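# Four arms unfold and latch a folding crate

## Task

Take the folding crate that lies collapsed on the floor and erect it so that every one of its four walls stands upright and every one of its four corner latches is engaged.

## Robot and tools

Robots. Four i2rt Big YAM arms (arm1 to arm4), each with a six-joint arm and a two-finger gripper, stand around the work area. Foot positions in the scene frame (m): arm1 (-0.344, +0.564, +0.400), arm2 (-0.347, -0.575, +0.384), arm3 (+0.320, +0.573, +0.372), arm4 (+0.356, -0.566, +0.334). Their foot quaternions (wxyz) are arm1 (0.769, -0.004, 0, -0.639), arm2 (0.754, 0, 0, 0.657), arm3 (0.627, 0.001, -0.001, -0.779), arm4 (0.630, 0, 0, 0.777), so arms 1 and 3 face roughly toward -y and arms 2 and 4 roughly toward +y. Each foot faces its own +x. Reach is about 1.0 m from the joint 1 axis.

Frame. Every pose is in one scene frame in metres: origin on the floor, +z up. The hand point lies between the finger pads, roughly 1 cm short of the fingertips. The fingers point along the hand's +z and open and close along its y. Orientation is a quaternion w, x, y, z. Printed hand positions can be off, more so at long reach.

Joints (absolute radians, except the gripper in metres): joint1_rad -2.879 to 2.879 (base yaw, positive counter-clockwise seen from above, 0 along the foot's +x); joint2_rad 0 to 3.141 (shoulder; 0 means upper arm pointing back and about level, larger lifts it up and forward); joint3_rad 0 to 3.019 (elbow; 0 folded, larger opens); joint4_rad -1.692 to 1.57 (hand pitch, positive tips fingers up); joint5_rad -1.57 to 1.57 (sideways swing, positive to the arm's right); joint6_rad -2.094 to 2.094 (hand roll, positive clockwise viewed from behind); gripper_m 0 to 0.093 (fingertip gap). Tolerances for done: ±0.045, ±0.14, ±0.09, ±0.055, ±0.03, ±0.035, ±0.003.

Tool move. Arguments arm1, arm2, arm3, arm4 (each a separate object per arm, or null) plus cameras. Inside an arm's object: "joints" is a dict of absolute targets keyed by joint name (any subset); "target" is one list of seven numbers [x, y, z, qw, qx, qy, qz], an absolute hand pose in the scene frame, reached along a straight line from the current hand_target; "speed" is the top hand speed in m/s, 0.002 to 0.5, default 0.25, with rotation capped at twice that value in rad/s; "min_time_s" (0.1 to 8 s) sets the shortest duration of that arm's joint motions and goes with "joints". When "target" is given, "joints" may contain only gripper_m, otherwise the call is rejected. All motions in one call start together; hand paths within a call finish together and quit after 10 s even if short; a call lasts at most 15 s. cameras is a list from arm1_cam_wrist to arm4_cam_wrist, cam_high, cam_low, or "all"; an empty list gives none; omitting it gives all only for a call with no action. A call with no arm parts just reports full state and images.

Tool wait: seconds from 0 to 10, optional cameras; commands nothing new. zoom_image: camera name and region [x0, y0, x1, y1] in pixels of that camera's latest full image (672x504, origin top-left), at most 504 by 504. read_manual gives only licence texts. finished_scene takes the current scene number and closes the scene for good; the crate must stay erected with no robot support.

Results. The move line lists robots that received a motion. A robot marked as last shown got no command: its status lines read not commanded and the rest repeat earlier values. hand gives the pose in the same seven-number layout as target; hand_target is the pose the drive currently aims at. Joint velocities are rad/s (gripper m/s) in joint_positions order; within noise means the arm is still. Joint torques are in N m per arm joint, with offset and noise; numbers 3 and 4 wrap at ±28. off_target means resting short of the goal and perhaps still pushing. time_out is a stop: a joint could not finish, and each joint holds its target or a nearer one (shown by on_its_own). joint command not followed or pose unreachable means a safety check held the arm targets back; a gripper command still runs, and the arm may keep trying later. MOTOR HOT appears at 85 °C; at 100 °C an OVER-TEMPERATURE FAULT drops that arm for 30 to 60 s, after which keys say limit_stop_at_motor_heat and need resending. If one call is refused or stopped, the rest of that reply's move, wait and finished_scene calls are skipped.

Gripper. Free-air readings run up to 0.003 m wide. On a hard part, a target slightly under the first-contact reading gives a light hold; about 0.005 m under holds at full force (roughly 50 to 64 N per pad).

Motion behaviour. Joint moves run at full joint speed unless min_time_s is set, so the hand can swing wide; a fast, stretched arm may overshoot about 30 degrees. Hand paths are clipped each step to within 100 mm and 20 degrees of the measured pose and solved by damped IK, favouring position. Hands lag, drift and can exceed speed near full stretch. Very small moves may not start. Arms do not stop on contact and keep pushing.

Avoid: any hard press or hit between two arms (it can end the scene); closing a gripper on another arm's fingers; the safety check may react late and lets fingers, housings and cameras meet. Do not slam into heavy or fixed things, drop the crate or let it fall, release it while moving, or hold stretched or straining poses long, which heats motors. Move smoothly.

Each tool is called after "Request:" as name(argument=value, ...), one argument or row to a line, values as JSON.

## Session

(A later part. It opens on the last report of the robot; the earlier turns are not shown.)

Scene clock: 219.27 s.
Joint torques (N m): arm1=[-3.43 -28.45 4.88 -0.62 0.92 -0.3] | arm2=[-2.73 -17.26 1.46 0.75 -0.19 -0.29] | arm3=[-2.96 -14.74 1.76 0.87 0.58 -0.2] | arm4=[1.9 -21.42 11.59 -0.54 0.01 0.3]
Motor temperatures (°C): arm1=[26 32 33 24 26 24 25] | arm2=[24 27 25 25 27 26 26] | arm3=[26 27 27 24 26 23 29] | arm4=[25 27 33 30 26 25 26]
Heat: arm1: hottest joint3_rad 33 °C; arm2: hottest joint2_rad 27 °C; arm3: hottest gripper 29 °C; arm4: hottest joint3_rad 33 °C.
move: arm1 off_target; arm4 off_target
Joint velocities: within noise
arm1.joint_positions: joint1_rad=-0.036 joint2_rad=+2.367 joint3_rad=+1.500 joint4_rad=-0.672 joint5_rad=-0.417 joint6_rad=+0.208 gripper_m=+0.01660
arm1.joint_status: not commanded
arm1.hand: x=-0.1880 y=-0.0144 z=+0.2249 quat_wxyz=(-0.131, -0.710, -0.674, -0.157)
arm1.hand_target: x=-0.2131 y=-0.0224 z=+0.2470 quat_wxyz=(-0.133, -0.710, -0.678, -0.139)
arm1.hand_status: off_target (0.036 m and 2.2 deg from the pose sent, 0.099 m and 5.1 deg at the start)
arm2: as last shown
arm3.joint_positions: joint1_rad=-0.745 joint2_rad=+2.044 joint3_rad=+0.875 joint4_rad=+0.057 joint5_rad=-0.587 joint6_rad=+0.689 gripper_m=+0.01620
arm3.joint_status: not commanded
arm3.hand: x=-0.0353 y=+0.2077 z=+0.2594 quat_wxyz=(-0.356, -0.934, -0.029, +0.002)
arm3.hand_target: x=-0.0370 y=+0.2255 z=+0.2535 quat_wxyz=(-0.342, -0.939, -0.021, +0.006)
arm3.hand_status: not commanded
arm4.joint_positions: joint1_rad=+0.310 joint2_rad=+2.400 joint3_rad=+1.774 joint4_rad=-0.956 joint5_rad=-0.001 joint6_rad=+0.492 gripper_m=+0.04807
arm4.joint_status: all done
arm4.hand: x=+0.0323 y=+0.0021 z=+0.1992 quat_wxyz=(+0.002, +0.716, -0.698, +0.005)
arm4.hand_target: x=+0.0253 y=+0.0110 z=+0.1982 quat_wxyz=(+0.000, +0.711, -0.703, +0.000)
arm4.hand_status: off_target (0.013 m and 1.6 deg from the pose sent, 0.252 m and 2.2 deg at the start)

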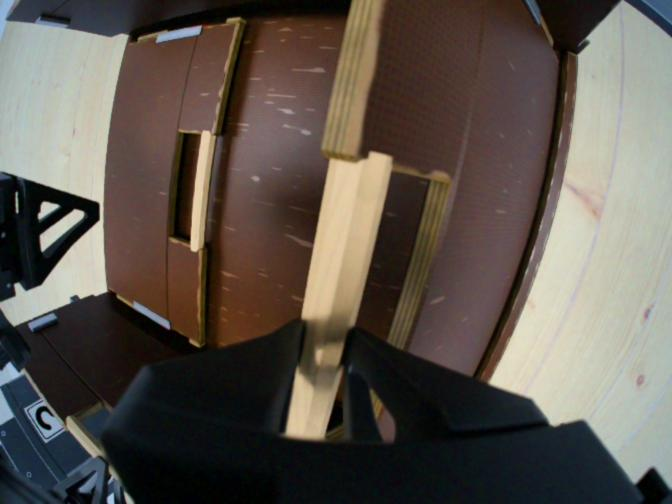

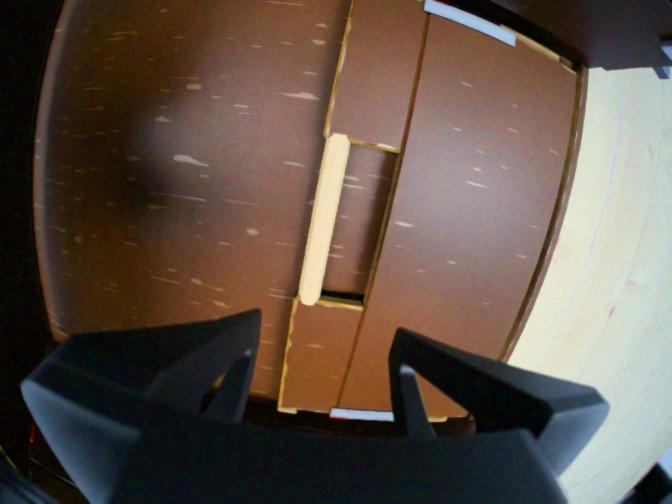

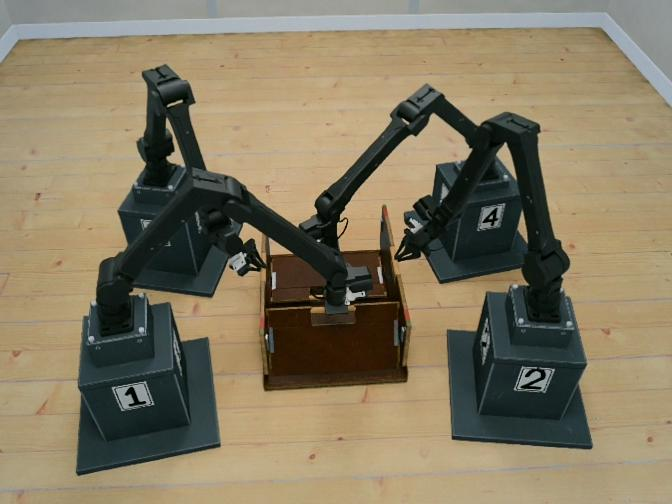

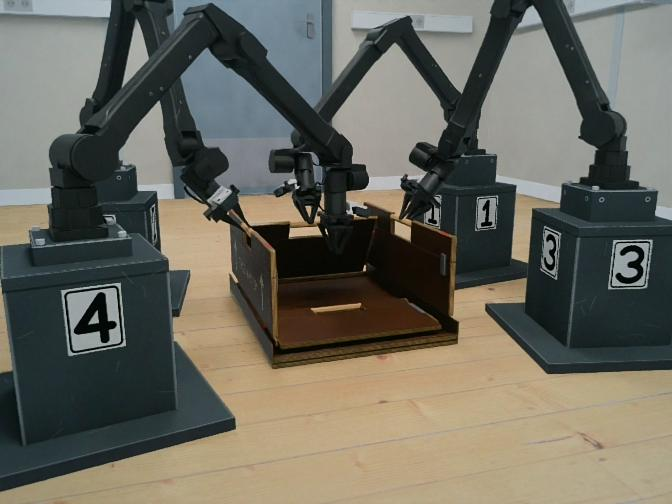

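Request:
move(
  arm1={"target": [-0.275, -0.022, 0.268, 0.1557, 0.7041, 0.6738, 0.1627], "speed": 0.1},
  arm4={"target": [0.0275, 0.016, 0.075, 0.0, 0.7125, -0.7016, 0.0], "speed": 0.15},
  cameras=["arm4_cam_wrist", "cam_high"],
)

Request:
zoom_image(
  camera="cam_high",
  region=[250, 190, 420, 400],
)

Scene clock: 228.77 s.
Joint torques (N m): arm1=[-3.19 -26.99 5.37 -0.31 0.63 -0.25] | arm2=[-2.73 -17.32 1.44 0.75 -0.19 -0.29] | arm3=[-2.55 -14.97 1.74 0.87 0.6 -0.22] | arm4=[1.49 -22.53 10.33 0.21 -0.03 0.16]
Motor temperatures (°C): arm1=[26 33 33 24 26 24 25] | arm2=[24 27 25 25 27 26 26] | arm3=[26 27 27 24 26 23 29] | arm4=[25 27 33 30 26 25 26]
Heat: arm1: hottest joint2_rad 33 °C; arm2: hottest joint2_rad 27 °C; arm3: hottest gripper 29 °C; arm4: hottest joint3_rad 33 °C.
move: arm1 off_target; arm4 off_target
Joint velocities: within noise
arm1.joint_positions: joint1_rad=-0.162 joint2_rad=+2.327 joint3_rad=+1.489 joint4_rad=-0.755 joint5_rad=-0.479 joint6_rad=+0.070 gripper_m=+0.01603
arm1.joint_status: not commanded
arm1.hand: x=-0.2520 y=-0.0163 z=+0.2498 quat_wxyz=(-0.152, -0.705, -0.670, -0.179)
arm1.hand_target: x=-0.2741 y=-0.0228 z=+0.2669 quat_wxyz=(-0.156, -0.705, -0.673, -0.163)
arm1.hand_status: off_target (0.030 m and 1.9 deg from the pose sent, 0.097 m and 3.0 deg at the start)
arm2: as last shown
arm3.joint_positions: joint1_rad=-0.745 joint2_rad=+2.042 joint3_rad=+0.875 joint4_rad=+0.057 joint5_rad=-0.587 joint6_rad=+0.689 gripper_m=+0.01620
arm3.joint_status: not commanded
arm3.hand: x=-0.0356 y=+0.2075 z=+0.2601 quat_wxyz=(-0.357, -0.934, -0.029, +0.002)
arm3.hand_target: x=-0.0372 y=+0.2252 z=+0.2542 quat_wxyz=(-0.342, -0.939, -0.021, +0.007)
arm3.hand_status: not commanded
arm4.joint_positions: joint1_rad=+0.309 joint2_rad=+2.625 joint3_rad=+1.860 joint4_rad=-0.827 joint5_rad=+0.000 joint6_rad=+0.492 gripper_m=+0.04807
arm4.joint_status: not commanded
arm4.hand: x=+0.0329 y=+0.0035 z=+0.0804 quat_wxyz=(+0.003, +0.716, -0.698, +0.010)
arm4.hand_target: x=+0.0294 y=+0.0152 z=+0.0755 quat_wxyz=(-0.001, +0.712, -0.702, +0.000)
arm4.hand_status: off_target (0.015 m and 1.3 deg from the pose sent, 0.125 m and 0.9 deg at the start)

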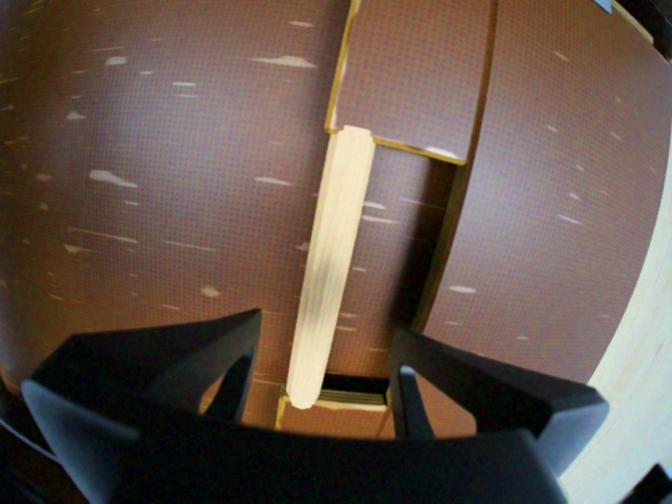

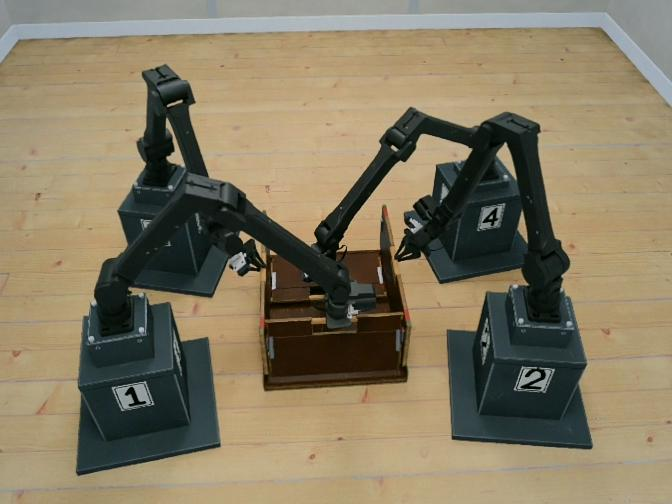

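Scaled by 2.400 from the camera's image (finer frame: 960x720).

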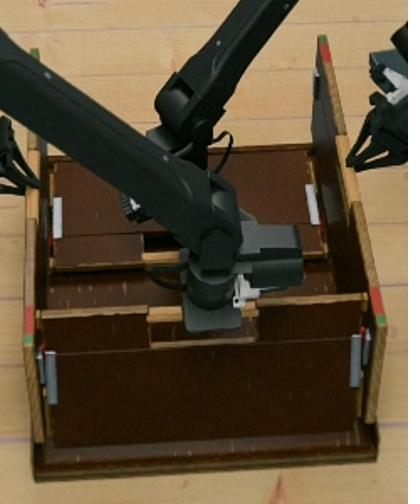

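Request:
move(
  arm4={"target": [0.0285, 0.017, 0.031, 0.0, 0.7125, -0.7016, 0.0], "speed": 0.1},
)

Request:
move(
  arm4={"joints": {"gripper_m": 0.012}},
  cameras=["arm4_cam_wrist"],
)

Scene clock: 234.17 s.
Joint torques (N m): arm1=[-2.84 -26.64 5.44 -0.49 0.63 -0.27] | arm2=[-2.67 -17.32 1.44 0.73 -0.19 -0.29] | arm3=[-2.67 -14.56 1.84 0.85 0.57 -0.2] | arm4=[1.44 -23 10.04 0.08 -0.07 0.15]
Motor temperatures (°C): arm1=[26 33 33 24 26 24 25] | arm2=[24 27 25 25 27 26 26] | arm3=[26 27 27 24 26 23 29] | arm4=[24 28 33 30 26 25 26]
Heat: arm1: hottest joint2_rad 33 °C; arm2: hottest joint2_rad 27 °C; arm3: hottest gripper 29 °C; arm4: hottest joint3_rad 33 °C.
move: arm4 off_target
Joint velocities: within noise
arm1, arm2, arm3: as last shown
arm4.joint_positions: joint1_rad=+0.309 joint2_rad=+2.722 joint3_rad=+1.925 joint4_rad=-0.793 joint5_rad=+0.000 joint6_rad=+0.492 gripper_m=+0.04807
arm4.joint_status: not commanded
arm4.hand: x=+0.0317 y=+0.0056 z=+0.0360 quat_wxyz=(+0.003, +0.716, -0.698, +0.009)
arm4.hand_target: x=+0.0291 y=+0.0160 z=+0.0314 quat_wxyz=(+0.000, +0.713, -0.702, +0.000)
arm4.hand_status: off_target (0.013 m and 1.2 deg from the pose sent, 0.051 m and 1.3 deg at the start)
pictures: none

Scene clock: 234.73 s.
Joint torques (N m): arm1=[-3.02 -26.87 5.5 -0.35 0.63 -0.25] | arm2=[-2.78 -17.32 1.46 0.75 -0.19 -0.29] | arm3=[-3.08 -14.68 1.74 0.85 0.61 -0.21] | arm4=[1.44 -22.77 10 0.09 -0.07 0.13]
Motor temperatures (°C): arm1=[26 33 33 24 26 24 25] | arm2=[24 27 25 25 27 26 26] | arm3=[26 27 27 24 26 23 29] | arm4=[24 28 33 30 26 25 26]
Heat: arm1: hottest joint2_rad 33 °C; arm2: hottest joint2_rad 27 °C; arm3: hottest gripper 29 °C; arm4: hottest joint3_rad 33 °C.
move: arm4 off_target
Joint velocities: within noise
arm1, arm2, arm3: as last shown
arm4.joint_positions: joint1_rad=+0.309 joint2_rad=+2.722 joint3_rad=+1.925 joint4_rad=-0.793 joint5_rad=+0.002 joint6_rad=+0.502 gripper_m=+0.01670
arm4.joint_status: gripper_m off_target (ended at +0.01672, target +0.01200)
arm4.hand: x=+0.0319 y=+0.0057 z=+0.0360 quat_wxyz=(+0.002, +0.712, -0.702, +0.009)
arm4.hand_target: x=+0.0293 y=+0.0162 z=+0.0314 quat_wxyz=(-0.001, +0.709, -0.705, +0.000)
arm4.hand_status: not commanded

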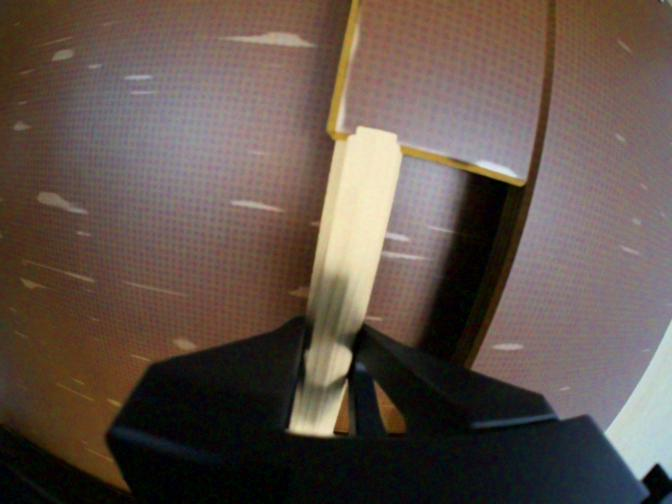

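Request:
move(
  arm4={"target": [0.060, 0.017, 0.158, 0.0490, 0.7108, -0.6999, -0.0497], "speed": 0.12},
)

Request:
move(
  arm4={"target": [0.116, 0.017, 0.224, 0.0977, 0.7056, -0.6948, -0.0992], "speed": 0.12},
)

Request:
move(
  arm4={"target": [0.170, 0.017, 0.260, 0.1339, 0.6994, -0.6887, -0.1359], "speed": 0.12},
  cameras=["arm1_cam_wrist", "arm4_cam_wrist", "cam_high", "cam_low"],
)

Scene clock: 239.57 s.
Joint torques (N m): arm1=[-3.14 -26.46 5.41 -0.47 0.63 -0.26] | arm2=[-2.73 -17.32 1.44 0.73 -0.19 -0.29] | arm3=[-2.49 -15.09 1.68 0.91 0.59 -0.21] | arm4=[1.14 -26.64 7.17 -0.76 0.1 -0.15]
Motor temperatures (°C): arm1=[26 33 33 24 26 24 25] | arm2=[24 27 25 25 27 26 26] | arm3=[26 28 27 24 26 23 29] | arm4=[24 28 33 30 26 25 27]
Heat: arm1: hottest joint2_rad 33 °C; arm2: hottest joint2_rad 27 °C; arm3: hottest gripper 29 °C; arm4: hottest joint3_rad 33 °C.
move: arm4 off_target
Joint velocities: within noise
arm1.joint_positions: joint1_rad=-0.162 joint2_rad=+2.327 joint3_rad=+1.489 joint4_rad=-0.755 joint5_rad=-0.479 joint6_rad=+0.068 gripper_m=+0.01603
arm1.joint_status: not commanded
arm1.hand: x=-0.2520 y=-0.0163 z=+0.2498 quat_wxyz=(-0.152, -0.704, -0.670, -0.179)
arm1.hand_target: x=-0.2741 y=-0.0228 z=+0.2669 quat_wxyz=(-0.156, -0.704, -0.673, -0.163)
arm1.hand_status: not commanded
arm2, arm3: as last shown
arm4.joint_positions: joint1_rad=+0.243 joint2_rad=+2.481 joint3_rad=+1.715 joint4_rad=-0.758 joint5_rad=-0.138 joint6_rad=+0.446 gripper_m=+0.01629
arm4.joint_status: not commanded
arm4.hand: x=+0.0521 y=+0.0079 z=+0.1326 quat_wxyz=(+0.057, +0.708, -0.702, -0.045)
arm4.hand_target: x=+0.0548 y=+0.0180 z=+0.1570 quat_wxyz=(+0.050, +0.713, -0.698, -0.054)
arm4.hand_status: off_target (0.028 m and 1.2 deg from the pose sent, 0.126 m and 8.7 deg at the start)
pictures: none

Scene clock: 240.90 s.
Joint torques (N m): arm1=[-3.31 -27.34 5.45 -0.29 0.63 -0.29] | arm2=[-2.73 -17.26 1.46 0.75 -0.19 -0.29] | arm3=[-3.02 -14.86 1.88 0.87 0.59 -0.22] | arm4=[0.67 -25.88 7.02 -1.11 0.36 -0.2]
Motor temperatures (°C): arm1=[26 34 33 24 26 24 25] | arm2=[24 27 25 25 27 26 26] | arm3=[26 28 27 24 26 23 29] | arm4=[24 28 33 30 26 25 27]
Heat: arm1: hottest joint2_rad 34 °C; arm2: hottest joint2_rad 27 °C; arm3: hottest gripper 29 °C; arm4: hottest joint3_rad 33 °C.
move: arm4 off_target
Joint velocities: within noise
arm1, arm3: as last shown
arm2.joint_positions: joint1_rad=-0.829 joint2_rad=+2.068 joint3_rad=+0.801 joint4_rad=+0.134 joint5_rad=-0.572 joint6_rad=+0.675 gripper_m=+0.01314
arm2.joint_status: not commanded
arm2.hand: x=-0.0136 y=-0.2303 z=+0.2513 quat_wxyz=(-0.003, +0.029, -0.938, -0.345)
arm2.hand_target: x=-0.0114 y=-0.2458 z=+0.2534 quat_wxyz=(-0.007, +0.022, -0.940, -0.342)
arm2.hand_status: not commanded
arm4.joint_positions: joint1_rad=+0.131 joint2_rad=+2.314 joint3_rad=+1.570 joint4_rad=-0.750 joint5_rad=-0.284 joint6_rad=+0.341 gripper_m=+0.01619
arm4.joint_status: not commanded
arm4.hand: x=+0.1019 y=+0.0099 z=+0.1990 quat_wxyz=(+0.111, +0.702, -0.697, -0.095)
arm4.hand_target: x=+0.1122 y=+0.0165 z=+0.2236 quat_wxyz=(+0.098, +0.707, -0.694, -0.099)
arm4.hand_status: off_target (0.030 m and 1.6 deg from the pose sent, 0.112 m and 7.8 deg at the start)
pictures: none

Scene clock: 242.10 s.
Joint torques (N m): arm1=[-2.96 -26.11 5.45 -0.42 0.6 -0.26] | arm2=[-2.73 -17.26 1.46 0.75 -0.19 -0.29] | arm3=[-2.73 -14.86 1.73 0.99 0.57 -0.18] | arm4=[0.26 -24.94 7.23 -1.11 0.36 -0.2]
Motor temperatures (°C): arm1=[26 34 33 24 26 24 25] | arm2=[24 27 25 25 27 26 26] | arm3=[26 28 27 24 26 23 29] | arm4=[24 28 33 30 26 25 27]
Heat: arm1: hottest joint2_rad 34 °C; arm2: hottest joint2_rad 27 °C; arm3: hottest gripper 29 °C; arm4: hottest joint3_rad 33 °C.
move: arm4 off_target
Joint velocities: within noise
arm1, arm2, arm3: as last shown
arm4.joint_positions: joint1_rad=+0.017 joint2_rad=+2.228 joint3_rad=+1.501 joint4_rad=-0.776 joint5_rad=-0.397 joint6_rad=+0.229 gripper_m=+0.01620
arm4.joint_status: not commanded
arm4.hand: x=+0.1550 y=+0.0118 z=+0.2356 quat_wxyz=(+0.150, +0.696, -0.690, -0.133)
arm4.hand_target: x=+0.1687 y=+0.0177 z=+0.2590 quat_wxyz=(+0.135, +0.699, -0.689, -0.136)
arm4.hand_status: off_target (0.029 m and 1.9 deg from the pose sent, 0.092 m and 5.4 deg at the start)

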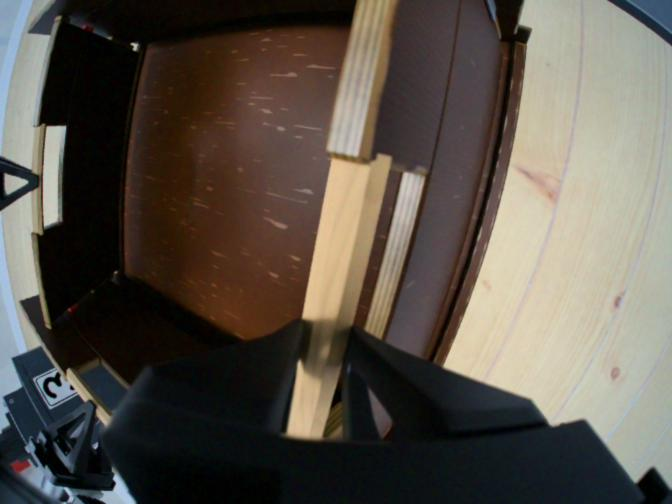

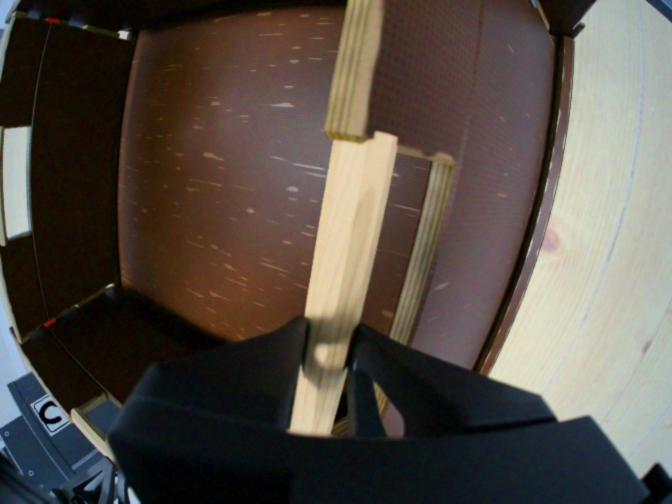

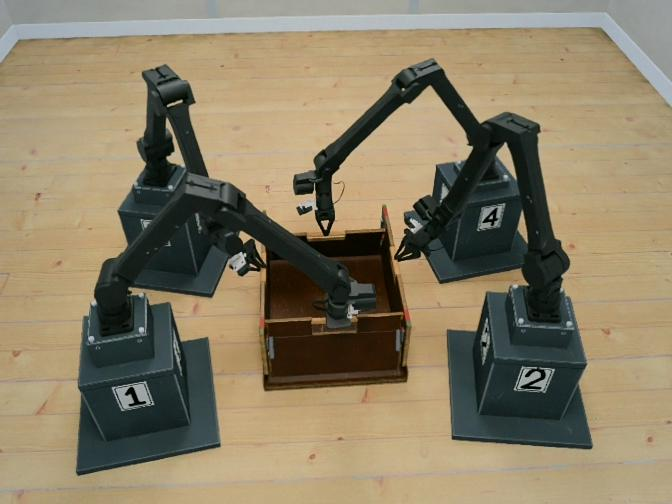

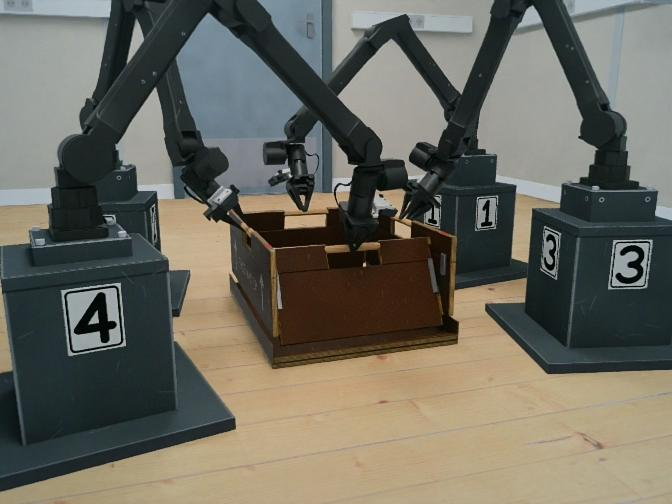

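Request:
move(
  arm4={"target": [0.229, 0.018, 0.276, 0.1579, 0.6943, -0.6836, -0.1603], "speed": 0.12},
  cameras=["cam_high", "cam_low", "arm1_cam_wrist", "arm4_cam_wrist"],
)

Request:
zoom_image(
  camera="cam_high",
  region=[250, 190, 420, 400],
)

Request:
zoom_image(
  camera="cam_low",
  region=[215, 180, 475, 380],
)

Scene clock: 245.20 s.
Joint torques (N m): arm1=[-3.02 -26.05 5.37 -0.49 0.65 -0.23] | arm2=[-2.78 -17.32 1.46 0.75 -0.19 -0.29] | arm3=[-2.55 -14.56 1.69 0.94 0.61 -0.24] | arm4=[-0.26 -24.06 7.38 -1.13 0.31 -0.24]
Motor temperatures (°C): arm1=[26 34 33 24 26 24 25] | arm2=[24 27 25 25 27 26 26] | arm3=[26 28 27 24 26 23 29] | arm4=[24 28 33 30 26 25 27]
Heat: arm1: hottest joint2_rad 34 °C; arm2: hottest joint2_rad 27 °C; arm3: hottest gripper 29 °C; arm4: hottest joint3_rad 33 °C.
move: arm4 off_target
Joint velocities: within noise
arm1, arm2: as last shown
arm3.joint_positions: joint1_rad=-0.747 joint2_rad=+2.042 joint3_rad=+0.874 joint4_rad=+0.057 joint5_rad=-0.587 joint6_rad=+0.689 gripper_m=+0.01620
arm3.joint_status: not commanded
arm3.hand: x=-0.0355 y=+0.2085 z=+0.2597 quat_wxyz=(-0.356, -0.934, -0.028, +0.002)
arm3.hand_target: x=-0.0370 y=+0.2252 z=+0.2538 quat_wxyz=(-0.342, -0.939, -0.020, +0.007)
arm3.hand_status: not commanded
arm4.joint_positions: joint1_rad=-0.093 joint2_rad=+2.190 joint3_rad=+1.477 joint4_rad=-0.827 joint5_rad=-0.472 joint6_rad=+0.108 gripper_m=+0.01620
arm4.joint_status: not commanded
arm4.hand: x=+0.2099 y=+0.0137 z=+0.2554 quat_wxyz=(+0.173, +0.692, -0.683, -0.158)
arm4.hand_target: x=+0.2279 y=+0.0187 z=+0.2760 quat_wxyz=(+0.158, +0.695, -0.683, -0.161)
arm4.hand_status: off_target (0.028 m and 1.8 deg from the pose sent, 0.085 m and 3.4 deg at the start)
pictures: arm1_cam_wrist, arm4_cam_wrist, cam_high, cam_low

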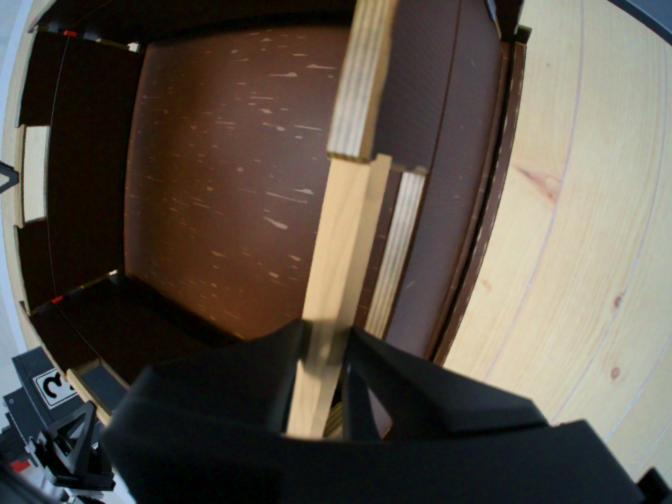

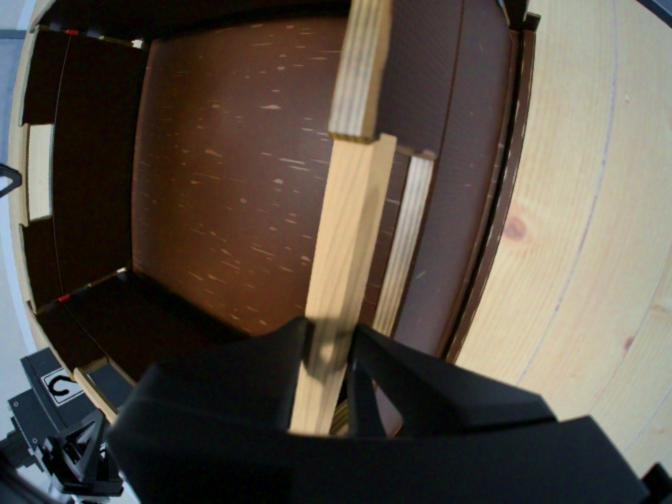

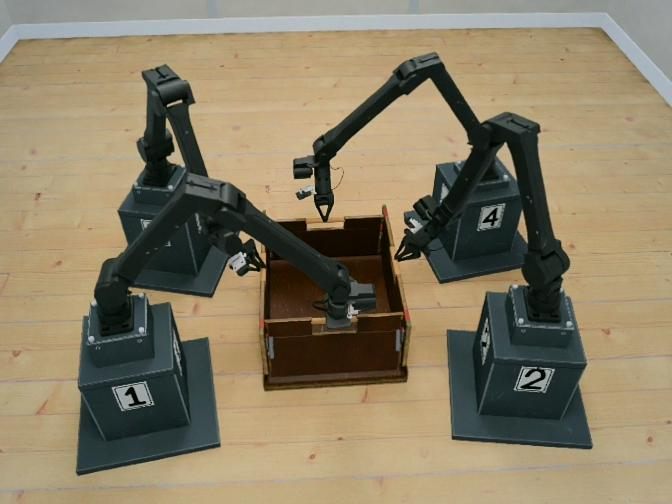

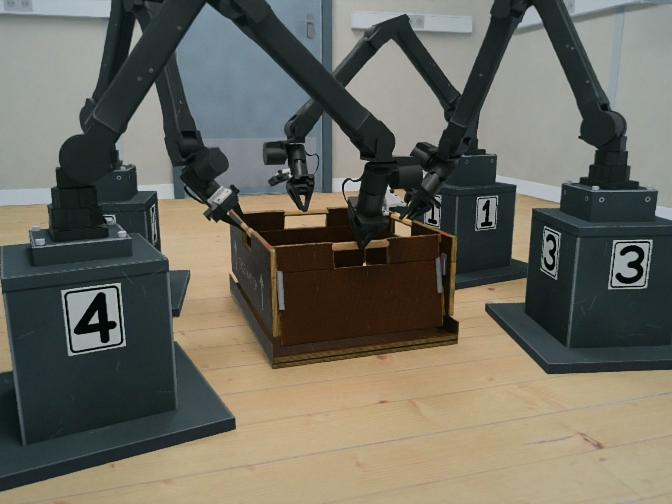

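Scaled by 2.400 from the camera's image (finer frame: 960x720).

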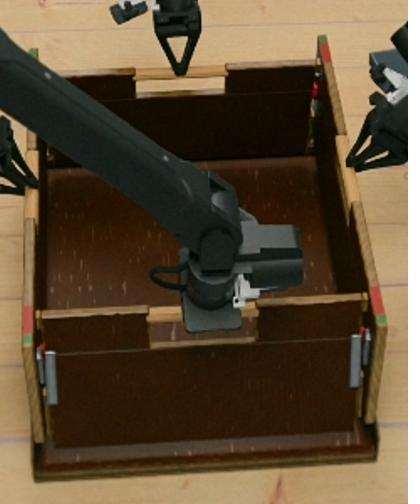

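Scaled by 1.938 from the camera's image (finer frame: 960x720).

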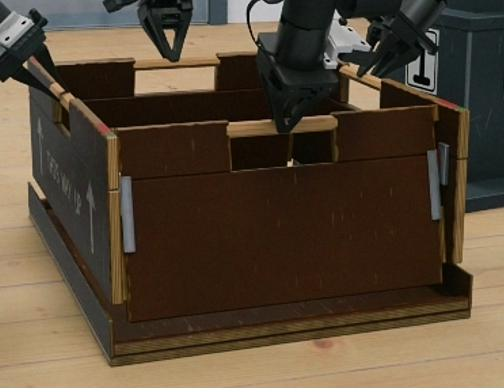

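Request:
move(
  arm1={"target": [-0.322, -0.022, 0.270, 0.1789, 0.6979, 0.6678, 0.1870], "speed": 0.08},
  arm4={"target": [0.278, 0.018, 0.282, 0.1816, 0.6882, -0.6777, -0.1844], "speed": 0.08},
  cameras=["cam_high", "cam_low"],
)

Request:
zoom_image(
  camera="cam_high",
  region=[250, 190, 420, 400],
)

Request:
zoom_image(
  camera="cam_low",
  region=[215, 180, 475, 380],
)

Scene clock: 249.37 s.
Joint torques (N m): arm1=[-3.78 -25.05 7.21 -1.92 0.49 -0.32] | arm2=[-2.73 -17.32 1.51 0.73 -0.15 -0.29] | arm3=[-2.61 -14.74 1.99 0.92 0.65 -0.21] | arm4=[-0.97 -23.65 7.87 -1.66 0.04 -0.32]
Motor temperatures (°C): arm1=[26 34 33 24 26 24 25] | arm2=[24 27 25 25 27 26 26] | arm3=[26 28 27 24 26 23 29] | arm4=[24 29 32 30 26 25 27]
Heat: arm1: hottest joint2_rad 34 °C; arm2: hottest joint2_rad 27 °C; arm3: hottest gripper 29 °C; arm4: hottest joint3_rad 32 °C.
move: arm1 off_target; arm4 off_target
Joint velocities: within noise
arm1.joint_positions: joint1_rad=-0.253 joint2_rad=+2.329 joint3_rad=+1.493 joint4_rad=-0.790 joint5_rad=-0.545 joint6_rad=-0.036 gripper_m=+0.01560
arm1.joint_status: not commanded
arm1.hand: x=-0.2944 y=-0.0164 z=+0.2559 quat_wxyz=(-0.182, -0.697, -0.666, -0.196)
arm1.hand_target: x=-0.3205 y=-0.0225 z=+0.2704 quat_wxyz=(-0.181, -0.698, -0.668, -0.187)
arm1.hand_status: off_target (0.032 m and 1.2 deg from the pose sent, 0.073 m and 3.3 deg at the start)
arm2.joint_positions: joint1_rad=-0.829 joint2_rad=+2.068 joint3_rad=+0.800 joint4_rad=+0.136 joint5_rad=-0.575 joint6_rad=+0.674 gripper_m=+0.01313
arm2.joint_status: not commanded
arm2.hand: x=-0.0144 y=-0.2303 z=+0.2514 quat_wxyz=(-0.002, +0.030, -0.938, -0.347)
arm2.hand_target: x=-0.0117 y=-0.2456 z=+0.2536 quat_wxyz=(-0.007, +0.023, -0.939, -0.343)
arm2.hand_status: not commanded
arm3.joint_positions: joint1_rad=-0.748 joint2_rad=+2.041 joint3_rad=+0.872 joint4_rad=+0.057 joint5_rad=-0.589 joint6_rad=+0.687 gripper_m=+0.01620
arm3.joint_status: not commanded
arm3.hand: x=-0.0355 y=+0.2092 z=+0.2602 quat_wxyz=(-0.357, -0.934, -0.028, +0.002)
arm3.hand_target: x=-0.0370 y=+0.2250 z=+0.2541 quat_wxyz=(-0.342, -0.939, -0.021, +0.007)
arm3.hand_status: not commanded
arm4.joint_positions: joint1_rad=-0.187 joint2_rad=+2.190 joint3_rad=+1.475 joint4_rad=-0.870 joint5_rad=-0.538 joint6_rad=+0.004 gripper_m=+0.01582
arm4.joint_status: not commanded
arm4.hand: x=+0.2550 y=+0.0141 z=+0.2604 quat_wxyz=(+0.195, +0.686, -0.677, -0.181)
arm4.hand_target: x=+0.2770 y=+0.0184 z=+0.2808 quat_wxyz=(+0.182, +0.688, -0.678, -0.185)
arm4.hand_status: off_target (0.032 m and 1.6 deg from the pose sent, 0.073 m and 3.3 deg at the start)

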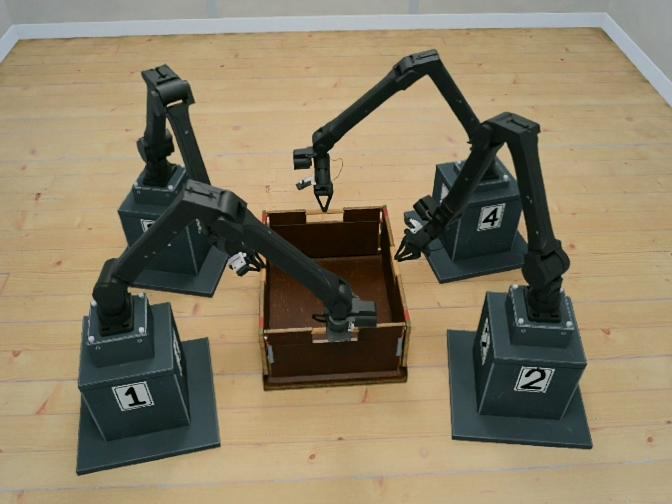

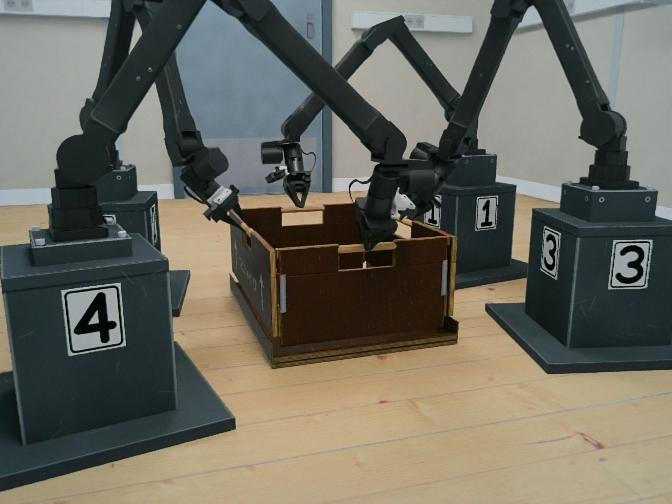

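Scaled by 2.400 from the camera's image (finer frame: 960x720).

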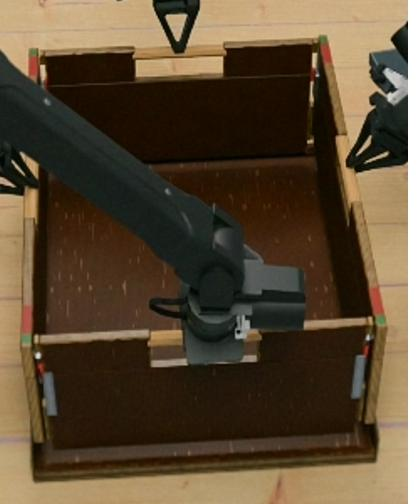

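Scaled by 1.938 from the camera's image (finer frame: 960x720).

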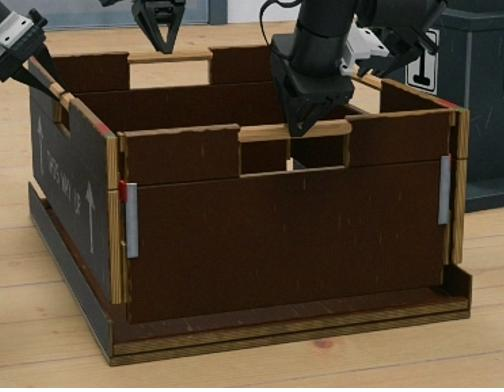

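Request:
move(
  arm1={"target": [-0.345, -0.022, 0.268, 0.1789, 0.6979, 0.6678, 0.1870], "speed": 0.06},
  arm4={"target": [0.301, 0.018, 0.280, 0.1816, 0.6882, -0.6777, -0.1844], "speed": 0.06},
  cameras=["cam_high", "cam_low"],
)

Request:
zoom_image(
  camera="cam_high",
  region=[250, 190, 420, 400],
)

Request:
zoom_image(
  camera="cam_low",
  region=[215, 180, 475, 380],
)

Scene clock: 253.03 s.
Joint torques (N m): arm1=[-6.95 -24.76 6.91 -1.68 0.73 -0.45] | arm2=[-2.73 -17.32 1.52 0.73 -0.15 -0.29] | arm3=[-2.32 -14.51 1.89 0.84 0.67 -0.22] | arm4=[-3.66 -23.18 8.16 -2.36 0.15 -0.6]
Motor temperatures (°C): arm1=[26 34 33 24 26 24 26] | arm2=[24 27 25 25 27 26 26] | arm3=[26 27 27 24 26 23 29] | arm4=[24 29 32 30 26 25 27]
Heat: arm1: hottest joint2_rad 34 °C; arm2: hottest joint2_rad 27 °C; arm3: hottest gripper 29 °C; arm4: hottest joint3_rad 32 °C.
move: arm1 off_target; arm4 off_target
Joint velocities: within noise
arm1.joint_positions: joint1_rad=-0.253 joint2_rad=+2.337 joint3_rad=+1.506 joint4_rad=-0.813 joint5_rad=-0.545 joint6_rad=-0.062 gripper_m=+0.01559
arm1.joint_status: not commanded
arm1.hand: x=-0.2943 y=-0.0161 z=+0.2553 quat_wxyz=(-0.179, -0.689, -0.673, -0.200)
arm1.hand_target: x=-0.3424 y=-0.0206 z=+0.2669 quat_wxyz=(-0.179, -0.699, -0.667, -0.187)
arm1.hand_status: off_target (0.053 m and 1.9 deg from the pose sent, 0.052 m and 1.2 deg at the start)
arm2, arm3: as last shown
arm4.joint_positions: joint1_rad=-0.188 joint2_rad=+2.190 joint3_rad=+1.475 joint4_rad=-0.871 joint5_rad=-0.540 joint6_rad=-0.013 gripper_m=+0.01582
arm4.joint_status: not commanded
arm4.hand: x=+0.2556 y=+0.0139 z=+0.2605 quat_wxyz=(+0.194, +0.691, -0.672, -0.183)
arm4.hand_target: x=+0.2988 y=+0.0177 z=+0.2787 quat_wxyz=(+0.181, +0.688, -0.678, -0.185)
arm4.hand_status: off_target (0.050 m and 1.6 deg from the pose sent, 0.050 m and 1.6 deg at the start)

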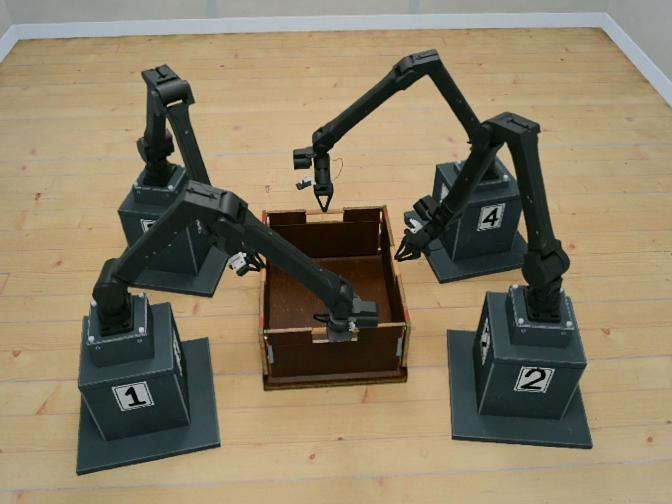

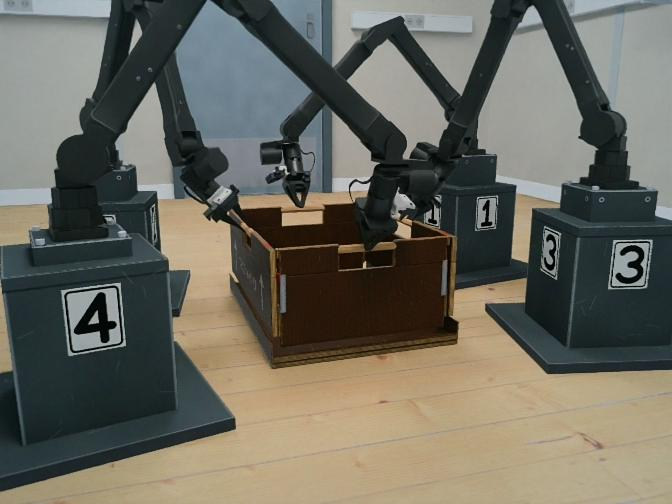

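Scaled by 2.400 from the camera's image (finer frame: 960x720).

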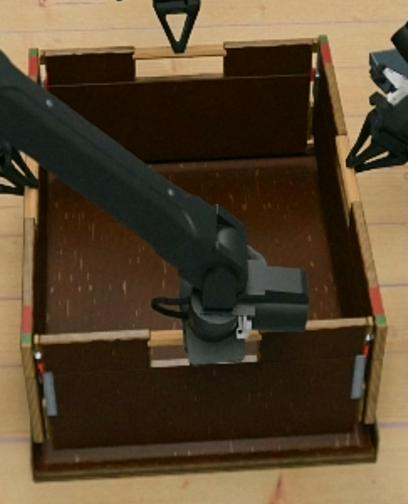

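Scaled by 1.938 from the camera's image (finer frame: 960x720).

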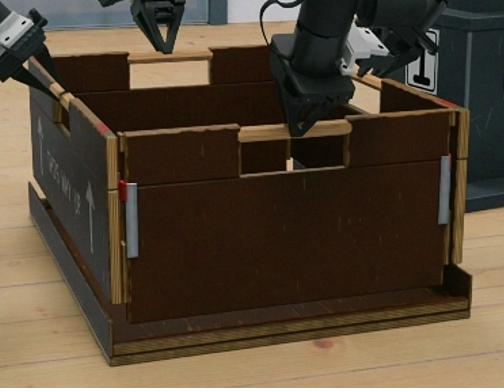

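Request:
zoom_image(
  camera="cam_high",
  region=[255, 315, 285, 375],
)

Request:
zoom_image(
  camera="cam_high",
  region=[385, 305, 415, 365],
)

Request:
zoom_image(
  camera="cam_high",
  region=[255, 200, 285, 240],
)

Request:
zoom_image(
  camera="cam_high",
  region=[370, 200, 400, 240],
)

Request:
zoom_image(
  camera="cam_low",
  region=[260, 230, 310, 330],
)

Request:
zoom_image(
  camera="cam_low",
  region=[425, 220, 475, 320],
)

Scaled by 8.400 from the camera's image (finer frame: 960x720).

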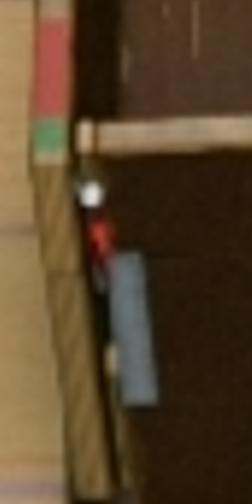

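Scaled by 8.400 from the camera's image (finer frame: 960x720).

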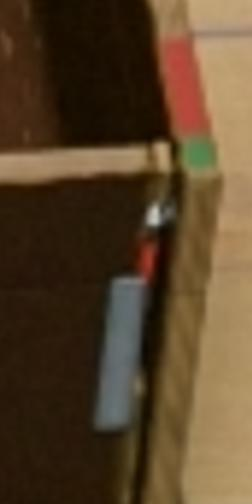

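Scaled by 12.600 from the camera's image (finer frame: 960x720).

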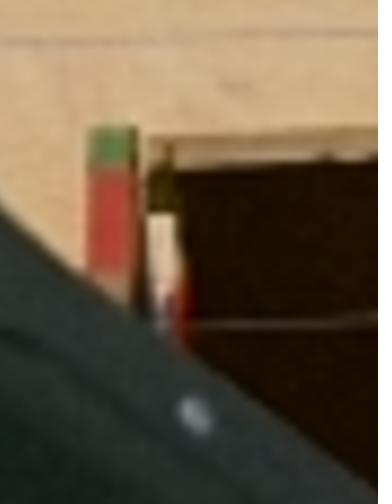

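Scaled by 12.600 from the camera's image (finer frame: 960x720).

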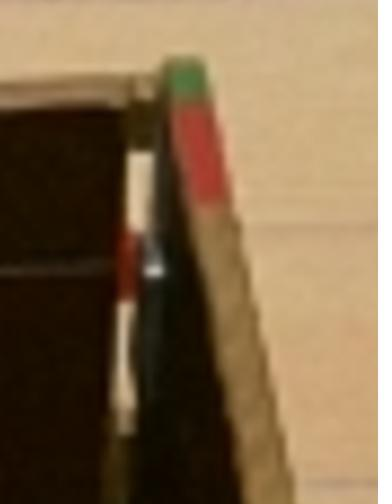

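Scaled by 5.040 from the camera's image (finer frame: 960x720).

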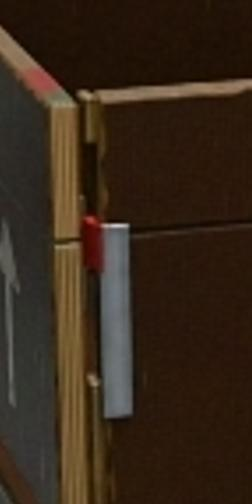

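Scaled by 5.040 from the camera's image (finer frame: 960x720).

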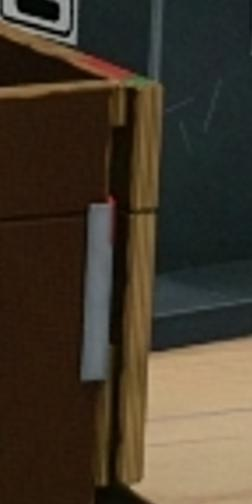

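Request:
wait(
  seconds=0.1,
  cameras=["arm1_cam_wrist", "arm2_cam_wrist", "arm3_cam_wrist", "arm4_cam_wrist"],
)

Request:
zoom_image(
  camera="arm1_cam_wrist",
  region=[0, 0, 200, 350],
)

Request:
zoom_image(
  camera="arm4_cam_wrist",
  region=[0, 0, 200, 350],
)

Request:
zoom_image(
  camera="arm4_cam_wrist",
  region=[440, 0, 560, 90],
)

Scene clock: 259.37 s.
Joint torques (N m): arm1=[-6.3 -24.88 7.08 -1.74 0.74 -0.44] | arm2=[-2.73 -17.26 1.51 0.73 -0.15 -0.29] | arm3=[-2.2 -14.27 1.94 0.92 0.64 -0.22] | arm4=[-3.72 -23.18 8.16 -2.35 0.15 -0.6]
Motor temperatures (°C): arm1=[26 34 33 24 26 24 26] | arm2=[24 27 24 25 27 26 26] | arm3=[26 27 27 24 26 23 29] | arm4=[25 29 32 30 26 25 27]
Heat: arm1: hottest joint2_rad 34 °C; arm2: hottest joint2_rad 27 °C; arm3: hottest gripper 29 °C; arm4: hottest joint3_rad 32 °C.
Joint velocities: within noise
arm1.joint_positions: joint1_rad=-0.253 joint2_rad=+2.337 joint3_rad=+1.506 joint4_rad=-0.813 joint5_rad=-0.545 joint6_rad=-0.062 gripper_m=+0.01559
arm1.joint_status: not commanded
arm1.hand: x=-0.2943 y=-0.0161 z=+0.2553 quat_wxyz=(-0.179, -0.689, -0.673, -0.200)
arm1.hand_target: x=-0.3424 y=-0.0206 z=+0.2669 quat_wxyz=(-0.179, -0.699, -0.667, -0.187)
arm1.hand_status: off_target (0.053 m and 1.9 deg from the pose sent, 0.052 m and 1.2 deg at the start)
arm2.joint_positions: joint1_rad=-0.829 joint2_rad=+2.068 joint3_rad=+0.800 joint4_rad=+0.136 joint5_rad=-0.575 joint6_rad=+0.674 gripper_m=+0.01313
arm2.joint_status: not commanded
arm2.hand: x=-0.0144 y=-0.2303 z=+0.2514 quat_wxyz=(-0.002, +0.030, -0.938, -0.347)
arm2.hand_target: x=-0.0117 y=-0.2456 z=+0.2536 quat_wxyz=(-0.007, +0.023, -0.939, -0.343)
arm2.hand_status: not commanded
arm3.joint_positions: joint1_rad=-0.748 joint2_rad=+2.041 joint3_rad=+0.872 joint4_rad=+0.057 joint5_rad=-0.589 joint6_rad=+0.687 gripper_m=+0.01620
arm3.joint_status: not commanded
arm3.hand: x=-0.0355 y=+0.2092 z=+0.2602 quat_wxyz=(-0.357, -0.934, -0.028, +0.002)
arm3.hand_target: x=-0.0370 y=+0.2250 z=+0.2541 quat_wxyz=(-0.342, -0.939, -0.021, +0.007)
arm3.hand_status: not commanded
arm4.joint_positions: joint1_rad=-0.188 joint2_rad=+2.190 joint3_rad=+1.475 joint4_rad=-0.871 joint5_rad=-0.540 joint6_rad=-0.013 gripper_m=+0.01582
arm4.joint_status: not commanded
arm4.hand: x=+0.2556 y=+0.0139 z=+0.2605 quat_wxyz=(+0.194, +0.691, -0.672, -0.183)
arm4.hand_target: x=+0.2988 y=+0.0177 z=+0.2787 quat_wxyz=(+0.181, +0.688, -0.678, -0.185)
arm4.hand_status: off_target (0.050 m and 1.6 deg from the pose sent, 0.050 m and 1.6 deg at the start)
wait: 0.10 s; at rest from the start

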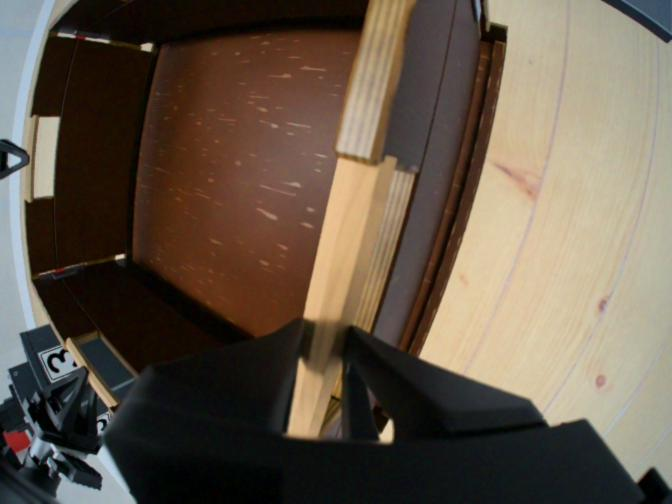

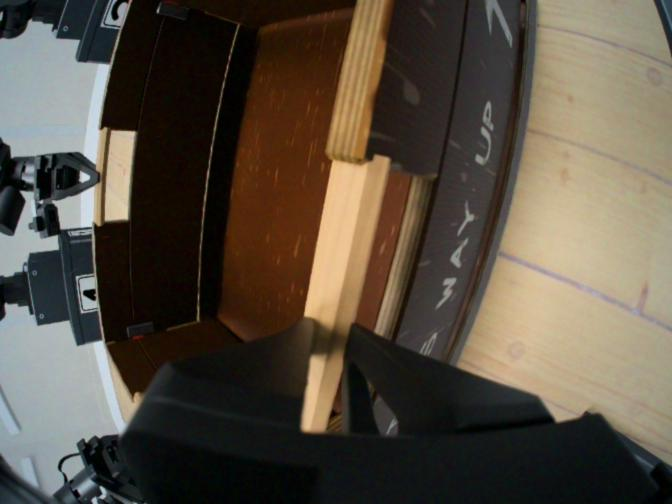

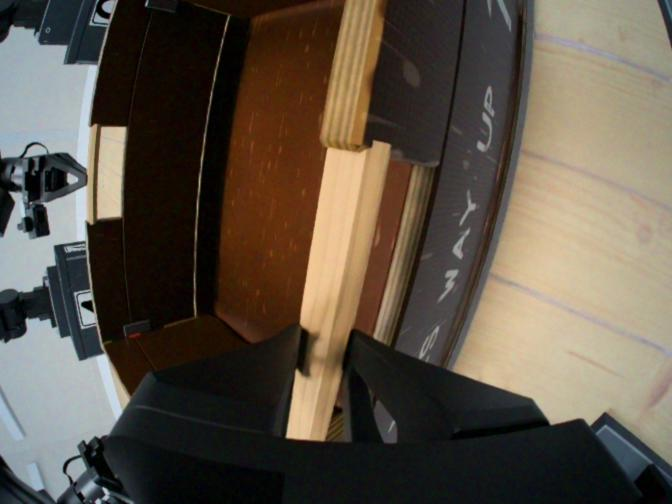

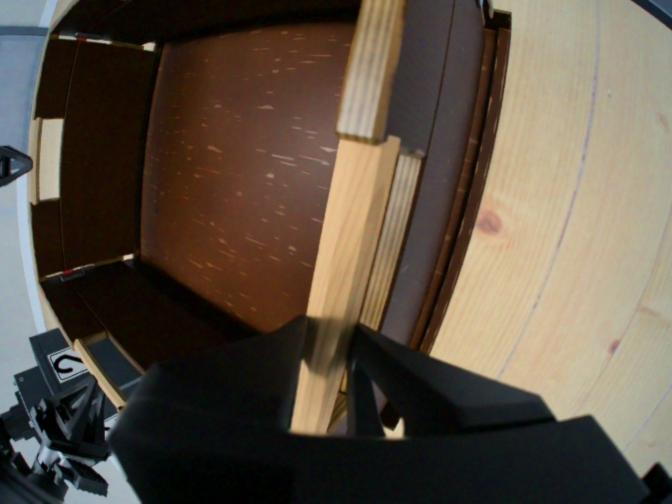

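Scaled by 1.440 from the camera's image (finer frame: 960x720).

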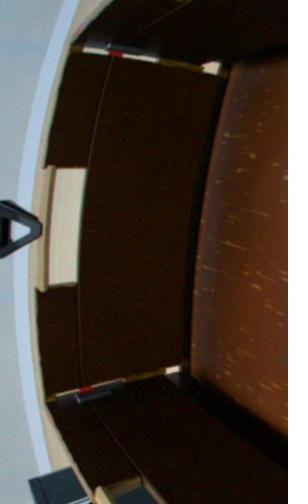

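Scaled by 1.440 from the camera's image (finer frame: 960x720).

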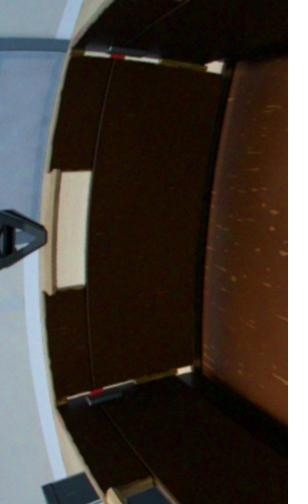

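Scaled by 4.200 from the camera's image (finer frame: 960x720).

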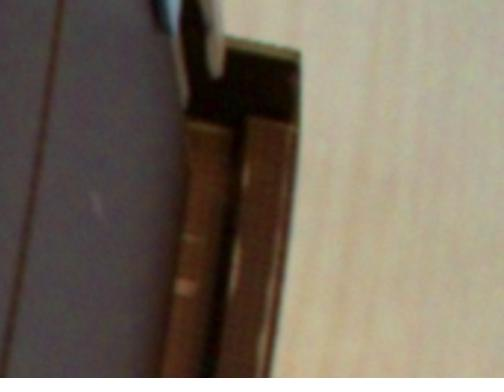

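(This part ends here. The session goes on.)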